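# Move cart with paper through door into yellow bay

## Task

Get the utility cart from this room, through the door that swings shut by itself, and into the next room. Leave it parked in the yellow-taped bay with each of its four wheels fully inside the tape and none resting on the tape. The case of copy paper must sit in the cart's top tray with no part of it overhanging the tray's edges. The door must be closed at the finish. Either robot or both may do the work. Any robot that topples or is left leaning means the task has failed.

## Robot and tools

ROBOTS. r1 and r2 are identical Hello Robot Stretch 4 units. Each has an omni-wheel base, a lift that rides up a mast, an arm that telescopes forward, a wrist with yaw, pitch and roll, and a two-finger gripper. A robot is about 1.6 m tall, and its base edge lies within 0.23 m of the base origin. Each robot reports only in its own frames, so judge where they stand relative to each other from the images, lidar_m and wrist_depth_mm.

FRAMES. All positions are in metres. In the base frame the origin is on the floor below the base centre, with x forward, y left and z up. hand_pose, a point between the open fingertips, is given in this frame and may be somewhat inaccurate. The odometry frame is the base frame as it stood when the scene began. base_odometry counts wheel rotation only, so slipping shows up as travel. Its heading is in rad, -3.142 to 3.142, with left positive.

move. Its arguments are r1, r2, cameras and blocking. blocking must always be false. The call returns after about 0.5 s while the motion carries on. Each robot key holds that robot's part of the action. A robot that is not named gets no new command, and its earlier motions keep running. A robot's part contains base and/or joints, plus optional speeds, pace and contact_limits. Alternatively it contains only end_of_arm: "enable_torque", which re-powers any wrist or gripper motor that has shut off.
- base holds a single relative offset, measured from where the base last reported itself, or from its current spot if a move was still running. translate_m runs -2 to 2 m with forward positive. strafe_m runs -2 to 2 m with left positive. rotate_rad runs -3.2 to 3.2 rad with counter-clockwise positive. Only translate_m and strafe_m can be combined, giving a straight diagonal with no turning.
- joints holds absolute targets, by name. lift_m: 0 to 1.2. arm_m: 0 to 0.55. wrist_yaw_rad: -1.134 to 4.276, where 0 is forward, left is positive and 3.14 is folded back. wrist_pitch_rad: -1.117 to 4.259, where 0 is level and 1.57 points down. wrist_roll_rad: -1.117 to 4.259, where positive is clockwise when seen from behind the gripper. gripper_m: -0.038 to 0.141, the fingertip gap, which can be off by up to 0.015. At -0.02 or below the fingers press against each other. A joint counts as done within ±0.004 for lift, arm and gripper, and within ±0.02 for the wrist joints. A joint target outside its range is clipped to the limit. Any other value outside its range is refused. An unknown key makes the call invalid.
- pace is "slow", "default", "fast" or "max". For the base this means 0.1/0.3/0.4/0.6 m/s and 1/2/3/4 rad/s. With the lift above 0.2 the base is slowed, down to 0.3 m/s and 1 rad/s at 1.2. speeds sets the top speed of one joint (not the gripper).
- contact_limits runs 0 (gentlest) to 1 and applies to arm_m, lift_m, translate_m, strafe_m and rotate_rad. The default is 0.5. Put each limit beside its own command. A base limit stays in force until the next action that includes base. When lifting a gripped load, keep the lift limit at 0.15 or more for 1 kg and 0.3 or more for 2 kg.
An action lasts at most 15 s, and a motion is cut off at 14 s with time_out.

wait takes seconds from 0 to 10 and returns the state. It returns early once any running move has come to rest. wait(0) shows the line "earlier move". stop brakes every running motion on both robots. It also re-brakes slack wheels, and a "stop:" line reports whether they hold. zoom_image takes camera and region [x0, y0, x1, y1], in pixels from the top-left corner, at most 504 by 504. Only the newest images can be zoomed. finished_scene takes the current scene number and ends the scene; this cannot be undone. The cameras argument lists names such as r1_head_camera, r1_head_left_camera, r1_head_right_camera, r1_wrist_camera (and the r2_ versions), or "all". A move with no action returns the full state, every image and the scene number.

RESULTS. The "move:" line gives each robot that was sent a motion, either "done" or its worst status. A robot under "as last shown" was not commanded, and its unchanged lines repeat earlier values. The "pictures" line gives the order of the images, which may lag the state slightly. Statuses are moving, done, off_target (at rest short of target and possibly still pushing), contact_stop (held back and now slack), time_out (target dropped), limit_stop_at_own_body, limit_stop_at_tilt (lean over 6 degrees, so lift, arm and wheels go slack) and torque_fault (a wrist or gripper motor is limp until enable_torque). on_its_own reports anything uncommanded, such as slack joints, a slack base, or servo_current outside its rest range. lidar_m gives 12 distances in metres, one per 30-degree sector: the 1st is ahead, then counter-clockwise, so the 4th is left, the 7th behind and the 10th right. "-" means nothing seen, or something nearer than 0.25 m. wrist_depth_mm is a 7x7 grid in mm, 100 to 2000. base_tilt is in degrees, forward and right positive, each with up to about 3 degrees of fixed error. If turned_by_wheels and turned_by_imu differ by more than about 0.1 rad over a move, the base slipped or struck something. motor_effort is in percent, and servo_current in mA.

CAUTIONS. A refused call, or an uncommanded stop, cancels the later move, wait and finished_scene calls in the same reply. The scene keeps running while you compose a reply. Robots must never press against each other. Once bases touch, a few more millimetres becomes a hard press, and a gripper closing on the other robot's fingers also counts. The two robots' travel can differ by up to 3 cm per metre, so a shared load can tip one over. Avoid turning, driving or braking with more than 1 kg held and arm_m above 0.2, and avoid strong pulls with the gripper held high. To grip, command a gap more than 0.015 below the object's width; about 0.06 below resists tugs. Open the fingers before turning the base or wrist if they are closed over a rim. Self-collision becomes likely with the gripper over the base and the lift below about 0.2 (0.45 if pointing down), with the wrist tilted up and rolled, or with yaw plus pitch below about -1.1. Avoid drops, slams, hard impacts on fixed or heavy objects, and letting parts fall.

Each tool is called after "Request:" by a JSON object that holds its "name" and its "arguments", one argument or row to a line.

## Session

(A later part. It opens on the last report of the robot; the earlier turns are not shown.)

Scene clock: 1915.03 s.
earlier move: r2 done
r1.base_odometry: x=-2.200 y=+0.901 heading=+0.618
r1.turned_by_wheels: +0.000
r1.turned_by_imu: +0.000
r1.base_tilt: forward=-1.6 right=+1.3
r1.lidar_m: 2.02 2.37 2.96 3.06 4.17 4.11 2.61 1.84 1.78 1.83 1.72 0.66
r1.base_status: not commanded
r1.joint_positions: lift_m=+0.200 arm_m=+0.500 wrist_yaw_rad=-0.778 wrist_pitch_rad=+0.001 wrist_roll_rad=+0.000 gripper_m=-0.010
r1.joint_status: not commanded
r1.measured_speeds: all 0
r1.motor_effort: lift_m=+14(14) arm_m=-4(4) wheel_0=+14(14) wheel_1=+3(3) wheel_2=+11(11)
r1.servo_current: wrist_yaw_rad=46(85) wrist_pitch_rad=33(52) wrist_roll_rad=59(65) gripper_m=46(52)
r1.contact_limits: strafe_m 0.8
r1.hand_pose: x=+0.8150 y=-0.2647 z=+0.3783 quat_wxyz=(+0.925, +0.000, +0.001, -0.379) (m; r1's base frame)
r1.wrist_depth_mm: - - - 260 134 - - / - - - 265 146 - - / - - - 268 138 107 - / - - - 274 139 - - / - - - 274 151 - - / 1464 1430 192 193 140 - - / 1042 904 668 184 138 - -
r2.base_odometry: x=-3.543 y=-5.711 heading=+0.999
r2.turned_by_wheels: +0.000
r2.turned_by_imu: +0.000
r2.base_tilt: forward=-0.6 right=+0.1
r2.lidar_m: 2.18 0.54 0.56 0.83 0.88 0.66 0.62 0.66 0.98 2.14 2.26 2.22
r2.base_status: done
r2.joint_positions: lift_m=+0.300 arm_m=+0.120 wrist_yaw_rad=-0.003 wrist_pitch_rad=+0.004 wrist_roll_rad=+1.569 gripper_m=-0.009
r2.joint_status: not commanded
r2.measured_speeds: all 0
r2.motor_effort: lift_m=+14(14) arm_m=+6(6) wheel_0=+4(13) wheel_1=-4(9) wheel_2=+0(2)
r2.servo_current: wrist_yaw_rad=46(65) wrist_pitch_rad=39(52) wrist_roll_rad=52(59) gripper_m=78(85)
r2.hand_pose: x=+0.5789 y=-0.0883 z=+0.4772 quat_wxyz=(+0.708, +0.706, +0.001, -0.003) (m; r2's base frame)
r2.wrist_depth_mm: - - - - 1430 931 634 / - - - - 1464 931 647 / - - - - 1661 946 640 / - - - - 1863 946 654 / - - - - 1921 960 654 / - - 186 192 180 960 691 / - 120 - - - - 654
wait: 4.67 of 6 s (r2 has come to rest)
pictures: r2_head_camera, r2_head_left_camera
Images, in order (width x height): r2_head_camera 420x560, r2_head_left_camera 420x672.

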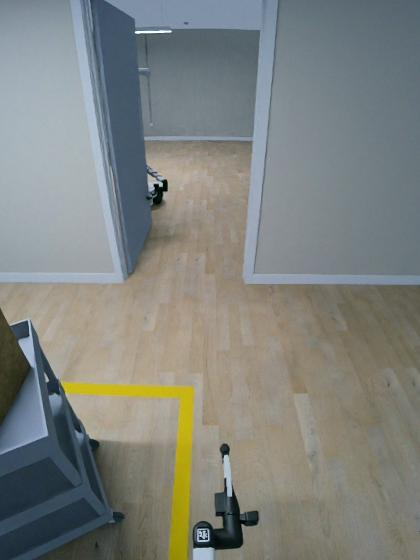

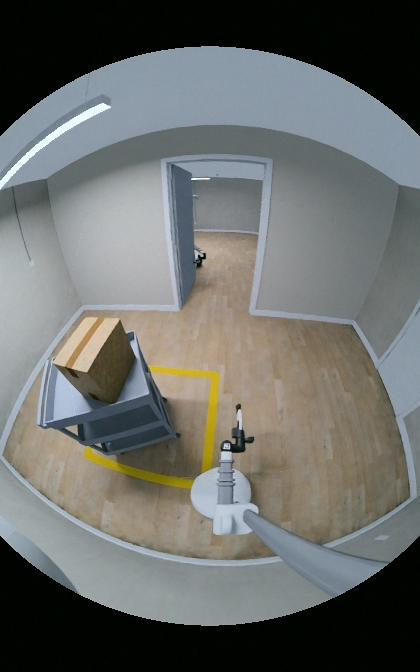

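Request:
{"name": "move", "arguments": {
  "blocking": false,
  "r2": {"joints":{"arm_m":0.0},"base":{"strafe_m":-0.15}}
}}

Request:
{"name": "wait", "arguments": {
  "seconds": 3
}}

Request:
{"name": "wait", "arguments": {
  "seconds": 0.5
}}

Request:
{"name": "move", "arguments": {
  "blocking": false,
  "r2": {"base":{"rotate_rad":1.571}}
}}

Request:
{"name": "wait", "arguments": {
  "seconds": 3
}}

Request:
{"name": "move", "arguments": {
  "blocking": false,
  "r2": {"base":{"strafe_m":-1.55}}
}}

Request:
{"name": "wait", "arguments": {
  "seconds": 8,
  "cameras": ["r2_head_camera","r2_head_left_camera"]
}}

Scene clock: 1944.07 s.
move: r2 moving
r1: as last shown
r1.base_tilt: forward=-1.6 right=+1.2
r1.lidar_m: 2.01 2.34 2.97 3.06 4.16 4.08 2.57 1.88 1.76 1.83 1.73 0.65
r1.motor_effort: lift_m=+14(14) arm_m=-4(4) wheel_0=+13(14) wheel_1=+3(3) wheel_2=+11(11)
r1.servo_current: wrist_yaw_rad=65(65) wrist_pitch_rad=52(52) wrist_roll_rad=46(65) gripper_m=46(46)
r1.contact_limits: strafe_m 0.8
r1.wrist_depth_mm: - - - 260 134 - - / - - - 264 146 - - / - - - 270 138 107 - / - - - 273 139 - - / - - - 277 151 - - / 1430 1430 193 193 140 - - / 1008 891 676 183 138 - -
r2.base_odometry: x=-3.512 y=-5.731 heading=+0.999
r2.turned_by_wheels: +0.000
r2.turned_by_imu: +0.000
r2.base_tilt: forward=-0.7 right=+0.1
r2.lidar_m: 2.18 0.56 0.60 0.84 0.88 0.65 0.61 0.67 1.00 2.11 2.23 2.24
r2.base_status: strafe_m moving
r2.joint_positions: lift_m=+0.300 arm_m=+0.069 wrist_yaw_rad=-0.003 wrist_pitch_rad=+0.004 wrist_roll_rad=+1.569 gripper_m=-0.009
r2.joint_status: arm_m moving
r2.measured_speeds: translate_m=-0.001 strafe_m=-0.141 rotate_rad=+0.004 lift_m=+0.000 arm_m=-0.195 wrist_yaw_rad=+0.000 wrist_pitch_rad=+0.000 wrist_roll_rad=+0.000
r2.motor_effort: lift_m=+14(14) arm_m=-4(11) wheel_0=+8(10) wheel_1=-11(13) wheel_2=+1(1)
r2.servo_current: wrist_yaw_rad=52(59) wrist_pitch_rad=46(46) wrist_roll_rad=52(52) gripper_m=78(85)
r2.hand_pose: x=+0.5286 y=-0.0882 z=+0.4772 quat_wxyz=(+0.708, +0.706, +0.001, -0.002) (m; r2's base frame)
r2.wrist_depth_mm: - - - - 1464 917 647 / - - - - 1430 931 640 / - - - - 1618 946 654 / - - - - 1983 960 668 / - - - - 1921 946 654 / - - 186 192 180 960 634 / - 120 - - - - 683
pictures: none

Scene clock: 1945.30 s.
earlier move: r2 done
r1.base_odometry: x=-2.200 y=+0.901 heading=+0.618
r1.turned_by_wheels: +0.000
r1.turned_by_imu: +0.000
r1.base_tilt: forward=-1.6 right=+1.2
r1.lidar_m: 1.97 2.33 2.97 3.06 4.16 4.10 2.56 1.84 1.77 1.84 1.74 0.64
r1.base_status: not commanded
r1.joint_positions: lift_m=+0.200 arm_m=+0.500 wrist_yaw_rad=-0.778 wrist_pitch_rad=+0.001 wrist_roll_rad=+0.000 gripper_m=-0.010
r1.joint_status: not commanded
r1.measured_speeds: all 0
r1.motor_effort: lift_m=+14(14) arm_m=-4(4) wheel_0=+14(14) wheel_1=+3(3) wheel_2=+11(11)
r1.servo_current: wrist_yaw_rad=46(78) wrist_pitch_rad=46(52) wrist_roll_rad=46(65) gripper_m=46(46)
r1.contact_limits: strafe_m 0.8
r1.hand_pose: x=+0.8150 y=-0.2647 z=+0.3783 quat_wxyz=(+0.925, +0.000, +0.001, -0.379) (m; r1's base frame)
r1.wrist_depth_mm: - - - 259 134 - - / - - - 264 146 - - / - - - 270 138 107 - / - - - 274 139 - - / - - - 276 150 - - / 1464 1430 193 193 140 - - / 1025 891 668 184 138 - -
r2.base_odometry: x=-3.417 y=-5.792 heading=+0.999
r2.turned_by_wheels: +0.000
r2.turned_by_imu: +0.000
r2.base_tilt: forward=-0.6 right=+0.1
r2.lidar_m: 2.15 0.84 0.68 0.92 0.86 0.65 0.63 0.68 0.95 2.02 2.09 2.23
r2.base_status: done
r2.joint_positions: lift_m=+0.300 arm_m=+0.000 wrist_yaw_rad=-0.003 wrist_pitch_rad=+0.004 wrist_roll_rad=+1.569 gripper_m=-0.009
r2.joint_status: all done
r2.measured_speeds: all 0
r2.motor_effort: lift_m=+14(14) arm_m=-7(11) wheel_0=+1(13) wheel_1=-2(13) wheel_2=+0(2)
r2.servo_current: wrist_yaw_rad=52(59) wrist_pitch_rad=46(52) wrist_roll_rad=52(59) gripper_m=72(91)
r2.hand_pose: x=+0.4592 y=-0.0882 z=+0.4772 quat_wxyz=(+0.708, +0.706, +0.001, -0.002) (m; r2's base frame)
r2.wrist_depth_mm: - - - - 1576 931 634 / - - - - 1618 931 647 / - - - - 1661 946 654 / - - - - 1983 960 661 / - - - - 1921 960 661 / - - 185 202 180 960 661 / - - - - - - 621
wait: 1.23 of 3 s (r2 has come to rest)
pictures: none

Scene clock: 1945.80 s.
r1.base_odometry: x=-2.200 y=+0.901 heading=+0.618
r1.turned_by_wheels: +0.000
r1.turned_by_imu: +0.000
r1.base_tilt: forward=-1.5 right=+1.3
r1.lidar_m: 1.99 2.34 2.93 3.08 4.17 4.10 2.57 1.87 1.77 1.84 1.74 0.67
r1.base_status: not commanded
r1.joint_positions: lift_m=+0.200 arm_m=+0.500 wrist_yaw_rad=-0.778 wrist_pitch_rad=+0.001 wrist_roll_rad=+0.000 gripper_m=-0.010
r1.joint_status: not commanded
r1.measured_speeds: all 0
r1.motor_effort: lift_m=+14(14) arm_m=-4(4) wheel_0=+14(14) wheel_1=+3(3) wheel_2=+11(11)
r1.servo_current: wrist_yaw_rad=39(78) wrist_pitch_rad=39(52) wrist_roll_rad=39(65) gripper_m=39(46)
r1.contact_limits: strafe_m 0.8
r1.hand_pose: x=+0.8150 y=-0.2647 z=+0.3783 quat_wxyz=(+0.925, +0.000, +0.001, -0.379) (m; r1's base frame)
r1.wrist_depth_mm: - - - 258 134 - - / - - - 264 146 - - / - - - 270 138 107 - / - - - 273 139 - - / - - - 276 150 - - / 1397 1430 193 195 140 - - / 1025 904 676 184 138 - -
r2.base_odometry: x=-3.417 y=-5.792 heading=+0.999
r2.turned_by_wheels: +0.000
r2.turned_by_imu: +0.000
r2.base_tilt: forward=-0.7 right=+0.0
r2.lidar_m: 2.17 0.83 0.66 0.94 0.91 0.66 0.63 0.67 0.97 2.01 2.14 2.22
r2.base_status: done
r2.joint_positions: lift_m=+0.300 arm_m=+0.000 wrist_yaw_rad=-0.003 wrist_pitch_rad=+0.004 wrist_roll_rad=+1.569 gripper_m=-0.009
r2.joint_status: all done
r2.measured_speeds: all 0
r2.motor_effort: lift_m=+14(14) arm_m=-6(11) wheel_0=+1(13) wheel_1=-1(13) wheel_2=+0(2)
r2.servo_current: wrist_yaw_rad=39(59) wrist_pitch_rad=52(52) wrist_roll_rad=46(59) gripper_m=78(91)
r2.hand_pose: x=+0.4592 y=-0.0882 z=+0.4772 quat_wxyz=(+0.708, +0.706, +0.001, -0.002) (m; r2's base frame)
r2.wrist_depth_mm: - - - - 1618 931 640 / - - - - 1618 931 647 / - - - - 1661 946 654 / - - - - 1921 960 654 / - - - - 1921 960 654 / - - 186 202 181 960 661 / - - - - - - 627
wait: 0.50 s; at rest by 0.27 s
pictures: none

Scene clock: 1946.30 s.
move: r2 moving
r1: as last shown
r1.base_tilt: forward=-1.6 right=+1.3
r1.lidar_m: 2.02 2.36 2.96 3.08 4.17 4.09 2.59 1.87 1.78 1.84 1.72 0.65
r1.motor_effort: lift_m=+14(14) arm_m=-4(4) wheel_0=+14(15) wheel_1=+3(3) wheel_2=+11(11)
r1.servo_current: wrist_yaw_rad=52(65) wrist_pitch_rad=33(46) wrist_roll_rad=46(59) gripper_m=46(46)
r1.contact_limits: strafe_m 0.8
r1.wrist_depth_mm: - - - 260 134 - - / - - - 265 146 - - / - - - 268 138 107 - / - - - 273 139 - - / - - - 276 151 - - / 1464 1397 192 193 140 - - / 1008 891 676 183 138 - -
r2.base_odometry: x=-3.417 y=-5.792 heading=+1.251
r2.turned_by_wheels: +0.252
r2.turned_by_imu: +0.244
r2.base_tilt: forward=-0.7 right=+0.0
r2.lidar_m: 2.32 0.66 0.74 1.27 0.71 0.63 0.63 0.77 1.38 2.01 2.36 2.16
r2.base_status: rotate_rad moving
r2.joint_positions: lift_m=+0.300 arm_m=+0.000 wrist_yaw_rad=-0.003 wrist_pitch_rad=+0.004 wrist_roll_rad=+1.569 gripper_m=-0.009
r2.joint_status: not commanded
r2.measured_speeds: translate_m=-0.002 strafe_m=-0.001 rotate_rad=+0.976 lift_m=+0.000 arm_m=+0.000 wrist_yaw_rad=+0.000 wrist_pitch_rad=+0.000 wrist_roll_rad=+0.000
r2.motor_effort: lift_m=+14(14) arm_m=-7(7) wheel_0=-12(12) wheel_1=-8(10) wheel_2=-11(12)
r2.servo_current: wrist_yaw_rad=33(52) wrist_pitch_rad=46(46) wrist_roll_rad=46(52) gripper_m=85(85)
r2.hand_pose: x=+0.4592 y=-0.0882 z=+0.4772 quat_wxyz=(+0.708, +0.706, +0.001, -0.002) (m; r2's base frame)
r2.wrist_depth_mm: - - - - 1430 917 640 / - - - - 1661 931 654 / - - - - 1863 931 654 / - - - - 1921 960 654 / - - - - 1921 1025 634 / - - 187 202 181 904 691 / - - - - - - 654
pictures: none

Scene clock: 1947.87 s.
earlier move: r2 done
r1.base_odometry: x=-2.200 y=+0.901 heading=+0.618
r1.turned_by_wheels: +0.000
r1.turned_by_imu: +0.000
r1.base_tilt: forward=-1.5 right=+1.3
r1.lidar_m: 2.01 2.33 2.96 3.08 4.15 4.09 2.57 1.84 1.76 1.85 1.75 0.67
r1.base_status: not commanded
r1.joint_positions: lift_m=+0.200 arm_m=+0.500 wrist_yaw_rad=-0.778 wrist_pitch_rad=+0.001 wrist_roll_rad=+0.000 gripper_m=-0.010
r1.joint_status: not commanded
r1.measured_speeds: all 0
r1.motor_effort: lift_m=+14(14) arm_m=-4(4) wheel_0=+14(15) wheel_1=+3(3) wheel_2=+11(11)
r1.servo_current: wrist_yaw_rad=65(72) wrist_pitch_rad=39(46) wrist_roll_rad=52(78) gripper_m=39(46)
r1.contact_limits: strafe_m 0.8
r1.hand_pose: x=+0.8150 y=-0.2647 z=+0.3783 quat_wxyz=(+0.925, +0.000, +0.001, -0.379) (m; r1's base frame)
r1.wrist_depth_mm: - - - 259 134 - - / - - - 265 146 - - / - - - 270 138 107 - / - - - 273 139 - - / - - - 274 151 - - / 1397 1464 193 193 140 - - / 1008 891 668 184 138 - -
r2.base_odometry: x=-3.417 y=-5.792 heading=+2.570
r2.turned_by_wheels: +1.319
r2.turned_by_imu: +1.284
r2.base_tilt: forward=-0.7 right=+0.1
r2.lidar_m: 0.92 0.85 0.67 0.63 0.67 0.96 2.02 2.10 2.26 2.17 0.87 0.68
r2.base_status: done
r2.joint_positions: lift_m=+0.300 arm_m=+0.000 wrist_yaw_rad=-0.002 wrist_pitch_rad=+0.004 wrist_roll_rad=+1.569 gripper_m=-0.009
r2.joint_status: not commanded
r2.measured_speeds: all 0
r2.motor_effort: lift_m=+15(15) arm_m=-7(7) wheel_0=-3(12) wheel_1=-2(10) wheel_2=-3(13)
r2.servo_current: wrist_yaw_rad=52(59) wrist_pitch_rad=39(52) wrist_roll_rad=52(65) gripper_m=78(91)
r2.hand_pose: x=+0.4593 y=-0.0881 z=+0.4772 quat_wxyz=(+0.708, +0.706, +0.001, -0.002) (m; r2's base frame)
r2.wrist_depth_mm: - - - 473 - - 473 / 535 - - - - 549 621 / - - - - - 723 654 / - - - - 1863 946 654 / - - - - 1921 960 661 / - - 186 193 180 891 661 / - 120 - - - - 654
wait: 1.57 of 3 s (r2 has come to rest)
pictures: none

Scene clock: 1948.37 s.
move: r2 moving
r1: as last shown
r1.base_tilt: forward=-1.6 right=+1.3
r1.lidar_m: 2.00 2.36 2.96 3.04 4.15 4.10 2.55 1.85 1.75 1.84 1.76 0.65
r1.motor_effort: lift_m=+14(14) arm_m=-4(4) wheel_0=+14(14) wheel_1=+3(3) wheel_2=+11(11)
r1.servo_current: wrist_yaw_rad=59(65) wrist_pitch_rad=39(46) wrist_roll_rad=33(52) gripper_m=33(46)
r1.contact_limits: strafe_m 0.8
r1.wrist_depth_mm: - - - 260 134 - - / - - - 265 146 - - / - - - 268 138 107 - / - - - 274 139 - - / - - - 276 151 - - / 1430 1430 193 193 141 - - / 1025 891 668 183 138 - -
r2.base_odometry: x=-3.397 y=-5.762 heading=+2.570
r2.turned_by_wheels: +0.000
r2.turned_by_imu: +0.000
r2.base_tilt: forward=-0.7 right=+0.0
r2.lidar_m: 0.86 0.93 0.69 0.64 0.71 1.02 2.00 2.11 2.19 2.13 0.94 0.64
r2.base_status: strafe_m moving
r2.joint_positions: lift_m=+0.300 arm_m=+0.000 wrist_yaw_rad=-0.002 wrist_pitch_rad=+0.004 wrist_roll_rad=+1.569 gripper_m=-0.009
r2.joint_status: not commanded
r2.measured_speeds: translate_m=-0.001 strafe_m=-0.140 rotate_rad=+0.005 lift_m=+0.000 arm_m=+0.000 wrist_yaw_rad=+0.000 wrist_pitch_rad=+0.000 wrist_roll_rad=+0.000
r2.motor_effort: lift_m=+15(15) arm_m=-6(7) wheel_0=+11(12) wheel_1=-12(12) wheel_2=+0(3)
r2.servo_current: wrist_yaw_rad=46(59) wrist_pitch_rad=39(46) wrist_roll_rad=46(59) gripper_m=78(85)
r2.hand_pose: x=+0.4593 y=-0.0881 z=+0.4772 quat_wxyz=(+0.708, +0.706, +0.001, -0.002) (m; r2's base frame)
r2.wrist_depth_mm: - - - 439 - - - / 492 - - - - - 591 / - - - - - 640 654 / - - - - 1863 878 654 / - - - - 1983 1042 - / - - 186 193 181 904 661 / - 120 - - - - 654
pictures: none

Scene clock: 1954.37 s.
earlier move: r2 done
r1.base_odometry: x=-2.200 y=+0.901 heading=+0.618
r1.turned_by_wheels: +0.000
r1.turned_by_imu: +0.000
r1.base_tilt: forward=-1.6 right=+1.3
r1.lidar_m: 1.99 2.36 2.96 3.08 4.18 4.10 2.58 1.83 1.75 1.84 1.73 0.65
r1.base_status: not commanded
r1.joint_positions: lift_m=+0.200 arm_m=+0.500 wrist_yaw_rad=-0.778 wrist_pitch_rad=+0.001 wrist_roll_rad=+0.000 gripper_m=-0.010
r1.joint_status: not commanded
r1.measured_speeds: all 0
r1.motor_effort: lift_m=+14(14) arm_m=-4(4) wheel_0=+14(15) wheel_1=+3(3) wheel_2=+11(11)
r1.servo_current: wrist_yaw_rad=52(72) wrist_pitch_rad=39(52) wrist_roll_rad=46(72) gripper_m=46(59)
r1.contact_limits: strafe_m 0.8
r1.hand_pose: x=+0.8150 y=-0.2647 z=+0.3783 quat_wxyz=(+0.925, +0.000, +0.001, -0.379) (m; r1's base frame)
r1.wrist_depth_mm: - - - 259 134 - - / - - - 265 146 - - / - - - 270 138 107 - / - - - 274 139 - - / 1499 - - 276 151 - - / 1430 1397 192 193 141 - - / 1025 904 668 183 138 - -
r2.base_odometry: x=-2.578 y=-4.489 heading=+2.570
r2.turned_by_wheels: +0.000
r2.turned_by_imu: +0.001
r2.base_tilt: forward=-0.6 right=+0.1
r2.lidar_m: 2.66 1.02 1.01 2.18 2.30 2.10 2.07 0.85 0.65 1.94 1.08 1.00
r2.base_status: done
r2.joint_positions: lift_m=+0.300 arm_m=+0.000 wrist_yaw_rad=-0.002 wrist_pitch_rad=+0.004 wrist_roll_rad=+1.569 gripper_m=-0.009
r2.joint_status: not commanded
r2.measured_speeds: all 0
r2.motor_effort: lift_m=+15(15) arm_m=-7(7) wheel_0=+2(13) wheel_1=-2(12) wheel_2=+0(3)
r2.servo_current: wrist_yaw_rad=46(59) wrist_pitch_rad=46(52) wrist_roll_rad=46(65) gripper_m=85(91)
r2.hand_pose: x=+0.4593 y=-0.0881 z=+0.4772 quat_wxyz=(+0.708, +0.706, +0.001, -0.002) (m; r2's base frame)
r2.wrist_depth_mm: - - - - - 931 634 / - - - - 1708 946 654 / - - - - 1863 946 661 / - - - - 1863 960 654 / - - - - 1921 960 654 / - - 186 202 181 904 661 / - - - - - - 661
wait: 6.00 of 8 s (r2 has come to rest)
pictures: r2_head_camera, r2_head_left_camera
Images, in order (width x height): r2_head_camera 420x560, r2_head_left_camera 420x672.

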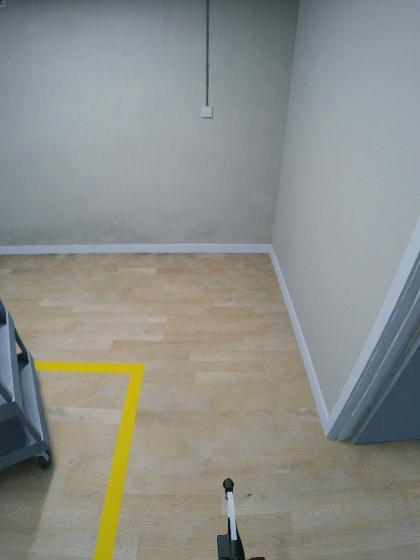

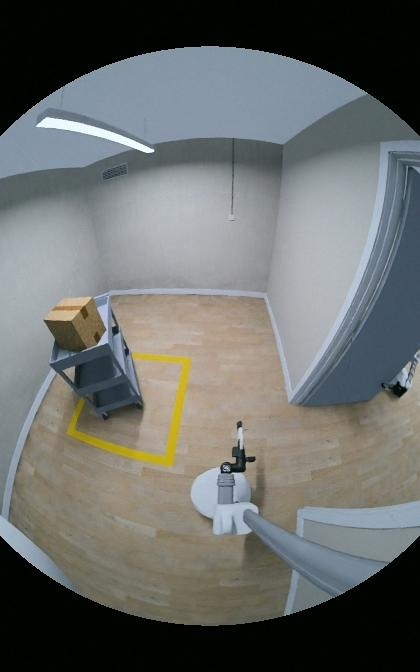

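Request:
{"name": "move", "arguments": {
  "blocking": false,
  "r2": {"base":{"translate_m":1.1}}
}}

Request:
{"name": "wait", "arguments": {
  "seconds": 7
}}

Request:
{"name": "move", "arguments": {
  "blocking": false,
  "r2": {"base":{"rotate_rad":1.2}}
}}

Request:
{"name": "wait", "arguments": {
  "seconds": 4,
  "cameras": ["r2_head_camera","r2_head_left_camera"]
}}

Request:
{"name": "zoom_image", "arguments": {
  "camera": "r2_head_camera",
  "region": [0, 200, 420, 560]
}}

Scene clock: 1961.13 s.
move: r2 moving
r1: as last shown
r1.lidar_m: 2.00 2.33 2.95 3.08 4.17 4.11 2.60 1.84 1.77 1.83 1.73 0.67
r1.motor_effort: lift_m=+14(14) arm_m=-4(4) wheel_0=+14(14) wheel_1=+3(3) wheel_2=+11(11)
r1.servo_current: wrist_yaw_rad=59(72) wrist_pitch_rad=46(46) wrist_roll_rad=39(59) gripper_m=46(46)
r1.contact_limits: strafe_m 0.8
r1.wrist_depth_mm: - - - 260 134 - - / - - - 264 146 - - / - - - 270 138 107 - / - - - 273 139 - - / 1464 - - 274 151 - - / 1397 1464 193 193 141 - - / 1008 917 668 183 138 - -
r2.base_odometry: x=-2.604 y=-4.472 heading=+2.570
r2.turned_by_wheels: +0.000
r2.turned_by_imu: +0.001
r2.base_tilt: forward=-0.7 right=+0.0
r2.lidar_m: 2.63 1.01 0.98 2.18 2.32 2.16 2.09 0.87 0.67 1.92 1.06 1.01
r2.base_status: translate_m moving
r2.joint_positions: lift_m=+0.300 arm_m=+0.000 wrist_yaw_rad=-0.002 wrist_pitch_rad=+0.004 wrist_roll_rad=+1.569 gripper_m=-0.009
r2.joint_status: not commanded
r2.measured_speeds: translate_m=+0.123 strafe_m=-0.001 rotate_rad=+0.001 lift_m=+0.000 arm_m=+0.000 wrist_yaw_rad=+0.000 wrist_pitch_rad=+0.000 wrist_roll_rad=+0.000
r2.motor_effort: lift_m=+15(15) arm_m=-7(7) wheel_0=+7(10) wheel_1=+7(8) wheel_2=-13(13)
r2.servo_current: wrist_yaw_rad=46(59) wrist_pitch_rad=46(46) wrist_roll_rad=46(59) gripper_m=78(85)
r2.hand_pose: x=+0.4593 y=-0.0881 z=+0.4772 quat_wxyz=(+0.708, +0.706, +0.001, -0.002) (m; r2's base frame)
r2.wrist_depth_mm: - - - - - 917 640 / - - - - 1618 946 647 / - - - - 1863 931 654 / - - - - 1921 960 654 / - - - - 1983 960 661 / - - 186 202 180 891 668 / - - - - - - 647
pictures: none

Scene clock: 1965.80 s.
earlier move: r2 done
r1.base_odometry: x=-2.200 y=+0.901 heading=+0.618
r1.turned_by_wheels: +0.000
r1.turned_by_imu: +0.000
r1.base_tilt: forward=-1.6 right=+1.3
r1.lidar_m: 2.01 2.35 2.95 3.07 4.17 4.11 2.60 1.86 1.76 1.83 1.74 0.65
r1.base_status: not commanded
r1.joint_positions: lift_m=+0.200 arm_m=+0.500 wrist_yaw_rad=-0.778 wrist_pitch_rad=+0.001 wrist_roll_rad=+0.000 gripper_m=-0.010
r1.joint_status: not commanded
r1.measured_speeds: all 0
r1.motor_effort: lift_m=+14(14) arm_m=-4(4) wheel_0=+14(15) wheel_1=+3(3) wheel_2=+10(11)
r1.servo_current: wrist_yaw_rad=59(78) wrist_pitch_rad=46(52) wrist_roll_rad=39(72) gripper_m=46(52)
r1.contact_limits: strafe_m 0.8
r1.hand_pose: x=+0.8150 y=-0.2647 z=+0.3783 quat_wxyz=(+0.925, +0.000, +0.001, -0.379) (m; r1's base frame)
r1.wrist_depth_mm: - - - 262 134 - - / - - - 265 146 - - / - - - 270 138 107 - / - - - 273 139 - - / - - - 276 151 - - / 1430 1464 193 193 141 - - / 991 904 676 184 138 - -
r2.base_odometry: x=-3.503 y=-3.894 heading=+2.570
r2.turned_by_wheels: +0.000
r2.turned_by_imu: +0.002
r2.base_tilt: forward=-0.7 right=+0.1
r2.lidar_m: 1.58 1.66 2.21 0.81 0.79 3.15 2.46 1.46 0.68 0.66 0.71 1.01
r2.base_status: done
r2.joint_positions: lift_m=+0.300 arm_m=+0.000 wrist_yaw_rad=-0.002 wrist_pitch_rad=+0.004 wrist_roll_rad=+1.569 gripper_m=-0.009
r2.joint_status: not commanded
r2.measured_speeds: all 0
r2.motor_effort: lift_m=+15(15) arm_m=-7(7) wheel_0=+1(11) wheel_1=+2(9) wheel_2=-2(14)
r2.servo_current: wrist_yaw_rad=46(65) wrist_pitch_rad=46(52) wrist_roll_rad=52(59) gripper_m=85(85)
r2.hand_pose: x=+0.4593 y=-0.0881 z=+0.4772 quat_wxyz=(+0.708, +0.706, +0.001, -0.002) (m; r2's base frame)
r2.wrist_depth_mm: - - - - 1308 917 647 / - - - - 1308 931 647 / - - - - 1336 946 654 / - - - - 1308 960 654 / - - - - 1336 960 661 / - - 181 193 180 891 668 / - 120 - - - - 661
wait: 4.67 of 7 s (r2 has come to rest)
pictures: none

Scene clock: 1966.30 s.
move: r2 moving
r1: as last shown
r1.lidar_m: 1.98 2.31 2.96 3.07 4.17 4.10 2.60 1.84 1.76 1.83 1.75 0.64
r1.motor_effort: lift_m=+14(14) arm_m=-4(4) wheel_0=+14(15) wheel_1=+3(3) wheel_2=+11(11)
r1.servo_current: wrist_yaw_rad=46(72) wrist_pitch_rad=39(52) wrist_roll_rad=65(65) gripper_m=39(46)
r1.contact_limits: strafe_m 0.8
r1.wrist_depth_mm: - - - 259 134 - - / - - - 265 146 - - / - - - 268 138 107 - / - - - 274 139 - - / - - - 274 150 - - / 1430 1430 193 193 140 - - / 1008 904 676 184 138 - -
r2.base_odometry: x=-3.503 y=-3.894 heading=+2.821
r2.turned_by_wheels: +0.251
r2.turned_by_imu: +0.244
r2.base_tilt: forward=-0.7 right=+0.1
r2.lidar_m: 1.58 1.86 0.92 0.77 2.53 3.17 1.45 1.57 0.68 0.65 0.81 1.44
r2.base_status: rotate_rad moving
r2.joint_positions: lift_m=+0.300 arm_m=+0.000 wrist_yaw_rad=-0.002 wrist_pitch_rad=+0.004 wrist_roll_rad=+1.569 gripper_m=-0.009
r2.joint_status: not commanded
r2.measured_speeds: translate_m=+0.003 strafe_m=+0.000 rotate_rad=+0.973 lift_m=+0.000 arm_m=+0.000 wrist_yaw_rad=+0.000 wrist_pitch_rad=+0.000 wrist_roll_rad=+0.000
r2.motor_effort: lift_m=+15(15) arm_m=-7(7) wheel_0=-5(11) wheel_1=-10(10) wheel_2=-10(11)
r2.servo_current: wrist_yaw_rad=52(52) wrist_pitch_rad=39(46) wrist_roll_rad=59(59) gripper_m=78(85)
r2.hand_pose: x=+0.4593 y=-0.0881 z=+0.4772 quat_wxyz=(+0.708, +0.706, +0.001, -0.002) (m; r2's base frame)
r2.wrist_depth_mm: - - - - 1182 917 647 / - - - - 1255 931 647 / - - - - 1336 946 661 / - - - - 1366 946 654 / - - - - 1397 976 661 / - - 181 193 177 891 661 / - 120 - - - 960 654
pictures: none

Scene clock: 1967.63 s.
earlier move: r2 done
r1.base_odometry: x=-2.200 y=+0.901 heading=+0.618
r1.turned_by_wheels: +0.000
r1.turned_by_imu: +0.000
r1.base_tilt: forward=-1.6 right=+1.3
r1.lidar_m: 2.00 2.32 2.96 3.09 4.15 4.09 2.59 1.85 1.76 1.83 1.75 0.64
r1.base_status: not commanded
r1.joint_positions: lift_m=+0.200 arm_m=+0.500 wrist_yaw_rad=-0.778 wrist_pitch_rad=+0.001 wrist_roll_rad=+0.000 gripper_m=-0.010
r1.joint_status: not commanded
r1.measured_speeds: all 0
r1.motor_effort: lift_m=+14(14) arm_m=-4(4) wheel_0=+13(15) wheel_1=+3(3) wheel_2=+11(11)
r1.servo_current: wrist_yaw_rad=46(91) wrist_pitch_rad=46(52) wrist_roll_rad=52(65) gripper_m=39(46)
r1.contact_limits: strafe_m 0.8
r1.hand_pose: x=+0.8150 y=-0.2647 z=+0.3783 quat_wxyz=(+0.925, +0.000, +0.001, -0.379) (m; r1's base frame)
r1.wrist_depth_mm: - - - 260 134 - - / - - - 264 146 - - / - - - 268 138 107 - / - - - 274 139 - - / - - - 274 151 - - / 1430 1464 192 193 140 - - / 1025 904 668 184 138 - -
r2.base_odometry: x=-3.503 y=-3.894 heading=-2.514
r2.turned_by_wheels: +0.948
r2.turned_by_imu: +0.923
r2.base_tilt: forward=-0.7 right=+0.1
r2.lidar_m: 0.98 0.78 0.79 3.16 1.61 1.45 0.66 0.65 0.76 1.21 1.57 1.75
r2.base_status: done
r2.joint_positions: lift_m=+0.300 arm_m=+0.000 wrist_yaw_rad=-0.002 wrist_pitch_rad=+0.004 wrist_roll_rad=+1.569 gripper_m=-0.009
r2.joint_status: not commanded
r2.measured_speeds: all 0
r2.motor_effort: lift_m=+15(15) arm_m=-6(7) wheel_0=-5(11) wheel_1=-3(10) wheel_2=-4(13)
r2.servo_current: wrist_yaw_rad=52(65) wrist_pitch_rad=46(52) wrist_roll_rad=59(59) gripper_m=78(85)
r2.hand_pose: x=+0.4593 y=-0.0881 z=+0.4772 quat_wxyz=(+0.708, +0.706, +0.001, -0.002) (m; r2's base frame)
r2.wrist_depth_mm: - - - - 1618 917 640 / - - - - 1863 946 647 / - - - - 1921 931 654 / - - - - 1921 946 661 / - - - - 1661 960 661 / - - 181 193 180 1042 654 / - 132 - - - - 661
wait: 1.33 of 4 s (r2 has come to rest)
pictures: r2_head_camera, r2_head_left_camera
Images, in order (width x height): r2_head_camera 420x560, r2_head_left_camera 420x672.

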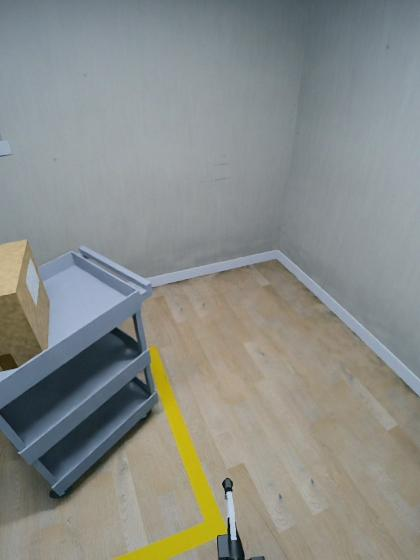

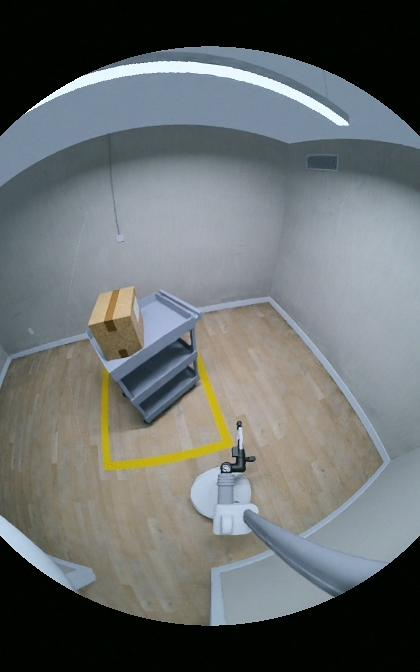

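Scaled by 1.200 from the camera's 420x560 image, which has a finer 1200x1600 frame.

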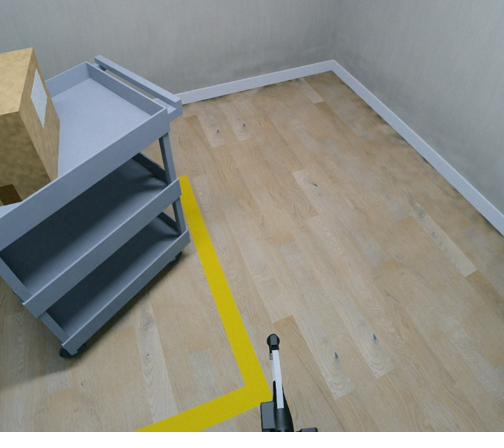

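Request:
{"name": "zoom_image", "arguments": {
  "camera": "r2_head_camera",
  "region": [90, 340, 210, 460]
}}

Scaled by 4.200 from the camera's 420x560 image, which has a finer 1200x1600 frame.

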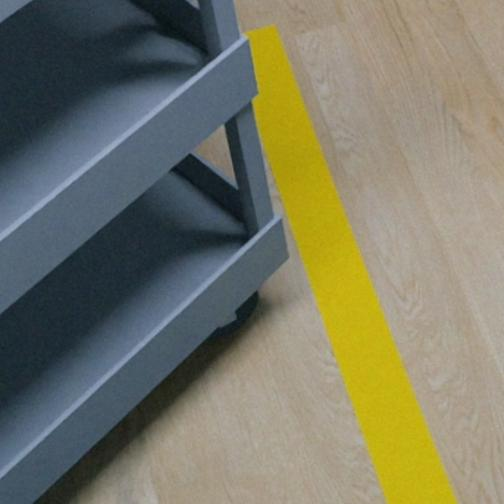

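Request:
{"name": "move", "arguments": {
  "blocking": false,
  "r1": {"joints":{"arm_m":0.0},"speeds":{"arm_m":0.15}}
}}

Request:
{"name": "wait", "arguments": {
  "seconds": 6,
  "cameras": ["r1_head_left_camera"]
}}

Scene clock: 1982.10 s.
move: r1 moving
r1.base_odometry: x=-2.200 y=+0.901 heading=+0.618
r1.turned_by_wheels: +0.000
r1.turned_by_imu: +0.000
r1.base_tilt: forward=-1.5 right=+1.2
r1.lidar_m: 2.00 2.35 2.96 3.07 4.14 4.11 2.59 1.86 1.76 1.83 1.74 0.64
r1.base_status: not commanded
r1.joint_positions: lift_m=+0.200 arm_m=+0.453 wrist_yaw_rad=-0.776 wrist_pitch_rad=+0.001 wrist_roll_rad=+0.000 gripper_m=-0.010
r1.joint_status: arm_m moving
r1.measured_speeds: translate_m=+0.000 strafe_m=+0.000 rotate_rad=+0.000 lift_m=+0.000 arm_m=-0.150 wrist_yaw_rad=+0.000 wrist_pitch_rad=+0.000 wrist_roll_rad=+0.000
r1.motor_effort: lift_m=+14(14) arm_m=-8(10) wheel_0=+13(14) wheel_1=+4(4) wheel_2=+12(12)
r1.servo_current: wrist_yaw_rad=78(78) wrist_pitch_rad=39(46) wrist_roll_rad=59(59) gripper_m=39(46)
r1.contact_limits: strafe_m 0.8
r1.hand_pose: x=+0.7686 y=-0.2644 z=+0.3783 quat_wxyz=(+0.926, +0.000, +0.001, -0.378) (m; r1's base frame)
r1.wrist_depth_mm: - - - 248 130 - - / - - - 253 141 - - / - - - 254 132 - - / - - - 262 144 - - / - - - 260 145 - - / 1430 1464 190 200 136 - - / 1008 917 842 186 134 - -
r2: as last shown
r2.turned_by_wheels: +0.000
r2.turned_by_imu: +0.000
r2.lidar_m: 0.95 0.78 0.79 3.17 1.60 1.47 0.67 0.65 0.74 1.20 1.57 1.76
r2.motor_effort: lift_m=+15(15) arm_m=-7(7) wheel_0=-5(5) wheel_1=-3(4) wheel_2=-4(4)
r2.servo_current: wrist_yaw_rad=46(52) wrist_pitch_rad=39(52) wrist_roll_rad=52(52) gripper_m=72(85)
r2.wrist_depth_mm: - - - - 1576 946 640 / - - - - 1863 931 647 / - - - - 1863 946 654 / - - - - 1921 946 661 / - - - - 1661 976 661 / - - 181 192 180 1025 668 / - 132 - - - - 654
pictures: none

Scene clock: 1985.60 s.
earlier move: r1 done
r1.base_odometry: x=-2.200 y=+0.901 heading=+0.616
r1.turned_by_wheels: -0.002
r1.turned_by_imu: -0.003
r1.base_tilt: forward=-1.6 right=+1.3
r1.lidar_m: 1.04 2.35 2.96 3.08 4.19 4.12 2.55 1.84 1.77 1.85 1.76 1.41
r1.base_status: not commanded
r1.joint_positions: lift_m=+0.200 arm_m=+0.000 wrist_yaw_rad=-0.782 wrist_pitch_rad=+0.001 wrist_roll_rad=+0.000 gripper_m=-0.010
r1.joint_status: all done
r1.measured_speeds: all 0
r1.motor_effort: lift_m=+14(14) arm_m=-5(10) wheel_0=+2(14) wheel_1=+1(4) wheel_2=+1(12)
r1.servo_current: wrist_yaw_rad=52(78) wrist_pitch_rad=39(52) wrist_roll_rad=59(65) gripper_m=46(52)
r1.contact_limits: strafe_m 0.8
r1.hand_pose: x=+0.3139 y=-0.2653 z=+0.3783 quat_wxyz=(+0.924, +0.000, +0.001, -0.381) (m; r1's base frame)
r1.wrist_depth_mm: - - - - - - - / - - - - - - - / - - - - - - - / - - - - - - - / - - - - - - - / - 1281 187 194 181 1397 1397 / 946 946 180 180 153 1008 976
r2.base_odometry: x=-3.503 y=-3.894 heading=-2.514
r2.turned_by_wheels: +0.000
r2.turned_by_imu: +0.000
r2.base_tilt: forward=-0.7 right=+0.1
r2.lidar_m: 0.97 0.79 0.76 3.16 1.62 1.46 0.64 0.65 0.74 1.19 1.57 1.75
r2.base_status: not commanded
r2.joint_positions: lift_m=+0.300 arm_m=+0.000 wrist_yaw_rad=-0.002 wrist_pitch_rad=+0.004 wrist_roll_rad=+1.569 gripper_m=-0.009
r2.joint_status: not commanded
r2.measured_speeds: all 0
r2.motor_effort: lift_m=+15(15) arm_m=-7(7) wheel_0=-5(5) wheel_1=-3(4) wheel_2=-4(4)
r2.servo_current: wrist_yaw_rad=33(65) wrist_pitch_rad=46(52) wrist_roll_rad=52(65) gripper_m=85(85)
r2.hand_pose: x=+0.4593 y=-0.0881 z=+0.4772 quat_wxyz=(+0.708, +0.706, +0.001, -0.002) (m; r2's base frame)
r2.wrist_depth_mm: - - - - 1618 917 640 / - - - - 1863 931 647 / - - - - 1808 946 661 / - - - - 1863 960 661 / - - - - 1708 960 654 / - - 181 192 180 1042 668 / - 132 - - - - 661
wait: 3.50 of 6 s (r1 has come to rest)
pictures: r1_head_left_camera
Images, in order (width x height): r1_head_left_camera 420x672.

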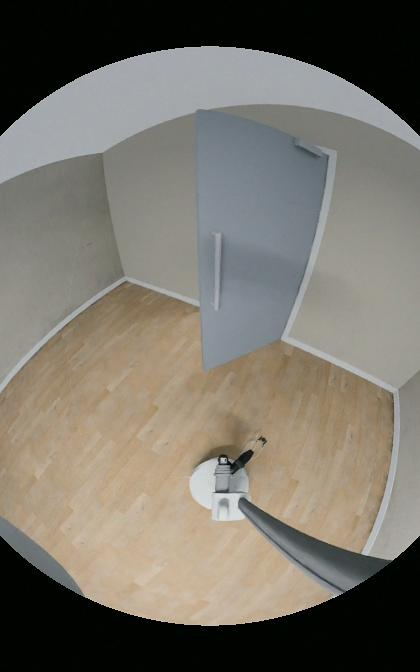

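Released; door is closing.

Request:
{"name": "wait", "arguments": {
  "seconds": 4,
  "cameras": ["r1_head_left_camera","r1_head_camera","r2_head_left_camera"]
}}

Scene clock: 1992.43 s.
r1.base_odometry: x=-2.200 y=+0.901 heading=+0.616
r1.turned_by_wheels: +0.000
r1.turned_by_imu: +0.000
r1.base_tilt: forward=-1.6 right=+1.2
r1.lidar_m: 1.70 2.35 2.93 3.08 4.16 4.12 2.58 1.83 1.76 1.84 1.74 1.65
r1.base_status: not commanded
r1.joint_positions: lift_m=+0.200 arm_m=+0.000 wrist_yaw_rad=-0.782 wrist_pitch_rad=+0.001 wrist_roll_rad=+0.000 gripper_m=-0.010
r1.joint_status: all done
r1.measured_speeds: all 0
r1.motor_effort: lift_m=+14(14) arm_m=-5(10) wheel_0=+2(14) wheel_1=+1(4) wheel_2=+1(12)
r1.servo_current: wrist_yaw_rad=33(78) wrist_pitch_rad=46(52) wrist_roll_rad=46(65) gripper_m=46(52)
r1.contact_limits: strafe_m 0.8
r1.hand_pose: x=+0.3139 y=-0.2653 z=+0.3783 quat_wxyz=(+0.924, +0.000, +0.001, -0.381) (m; r1's base frame)
r1.wrist_depth_mm: - - - - - - - / - - - - - - - / - - - - - - - / - - - - - - - / - - - - - - - / 1255 1281 187 194 181 1397 1366 / 1008 931 180 180 152 1008 991
r2.base_odometry: x=-3.503 y=-3.894 heading=-2.514
r2.turned_by_wheels: +0.000
r2.turned_by_imu: +0.001
r2.base_tilt: forward=-0.7 right=+0.1
r2.lidar_m: 0.93 0.79 0.79 3.15 1.62 0.91 0.67 0.66 0.74 1.23 1.57 1.73
r2.base_status: not commanded
r2.joint_positions: lift_m=+0.300 arm_m=+0.000 wrist_yaw_rad=-0.002 wrist_pitch_rad=+0.004 wrist_roll_rad=+1.569 gripper_m=-0.009
r2.joint_status: not commanded
r2.measured_speeds: all 0
r2.motor_effort: lift_m=+15(15) arm_m=-7(7) wheel_0=-5(5) wheel_1=-3(4) wheel_2=-4(4)
r2.servo_current: wrist_yaw_rad=46(65) wrist_pitch_rad=39(52) wrist_roll_rad=46(65) gripper_m=78(85)
r2.hand_pose: x=+0.4593 y=-0.0881 z=+0.4772 quat_wxyz=(+0.708, +0.706, +0.001, -0.002) (m; r2's base frame)
r2.wrist_depth_mm: - - - - 1618 931 647 / - - - - 1863 946 654 / - - - - 1863 931 661 / - - - - 1921 960 661 / - - - - 1708 960 661 / - - 181 192 180 1042 668 / - 132 - - - - 654
wait: 4.00 s; at rest from the start
pictures: r1_head_camera, r1_head_left_camera, r2_head_left_camera
Images, in order (width x height): r1_head_camera 420x560, r1_head_left_camera 420x672, r2_head_left_camera 420x672.

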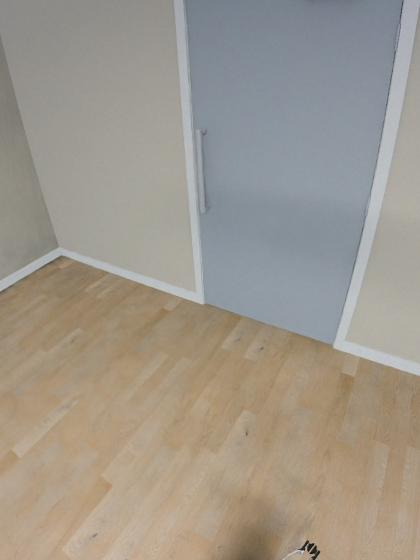

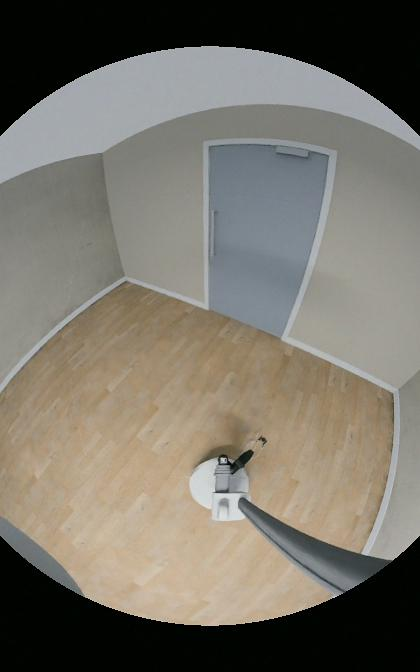

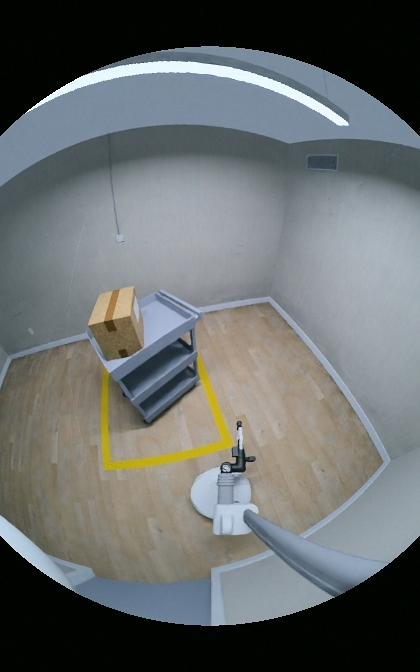

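Request:
{"name": "finished_scene", "arguments": {
  "scene": 1
}}

The scene is finished: the task was done.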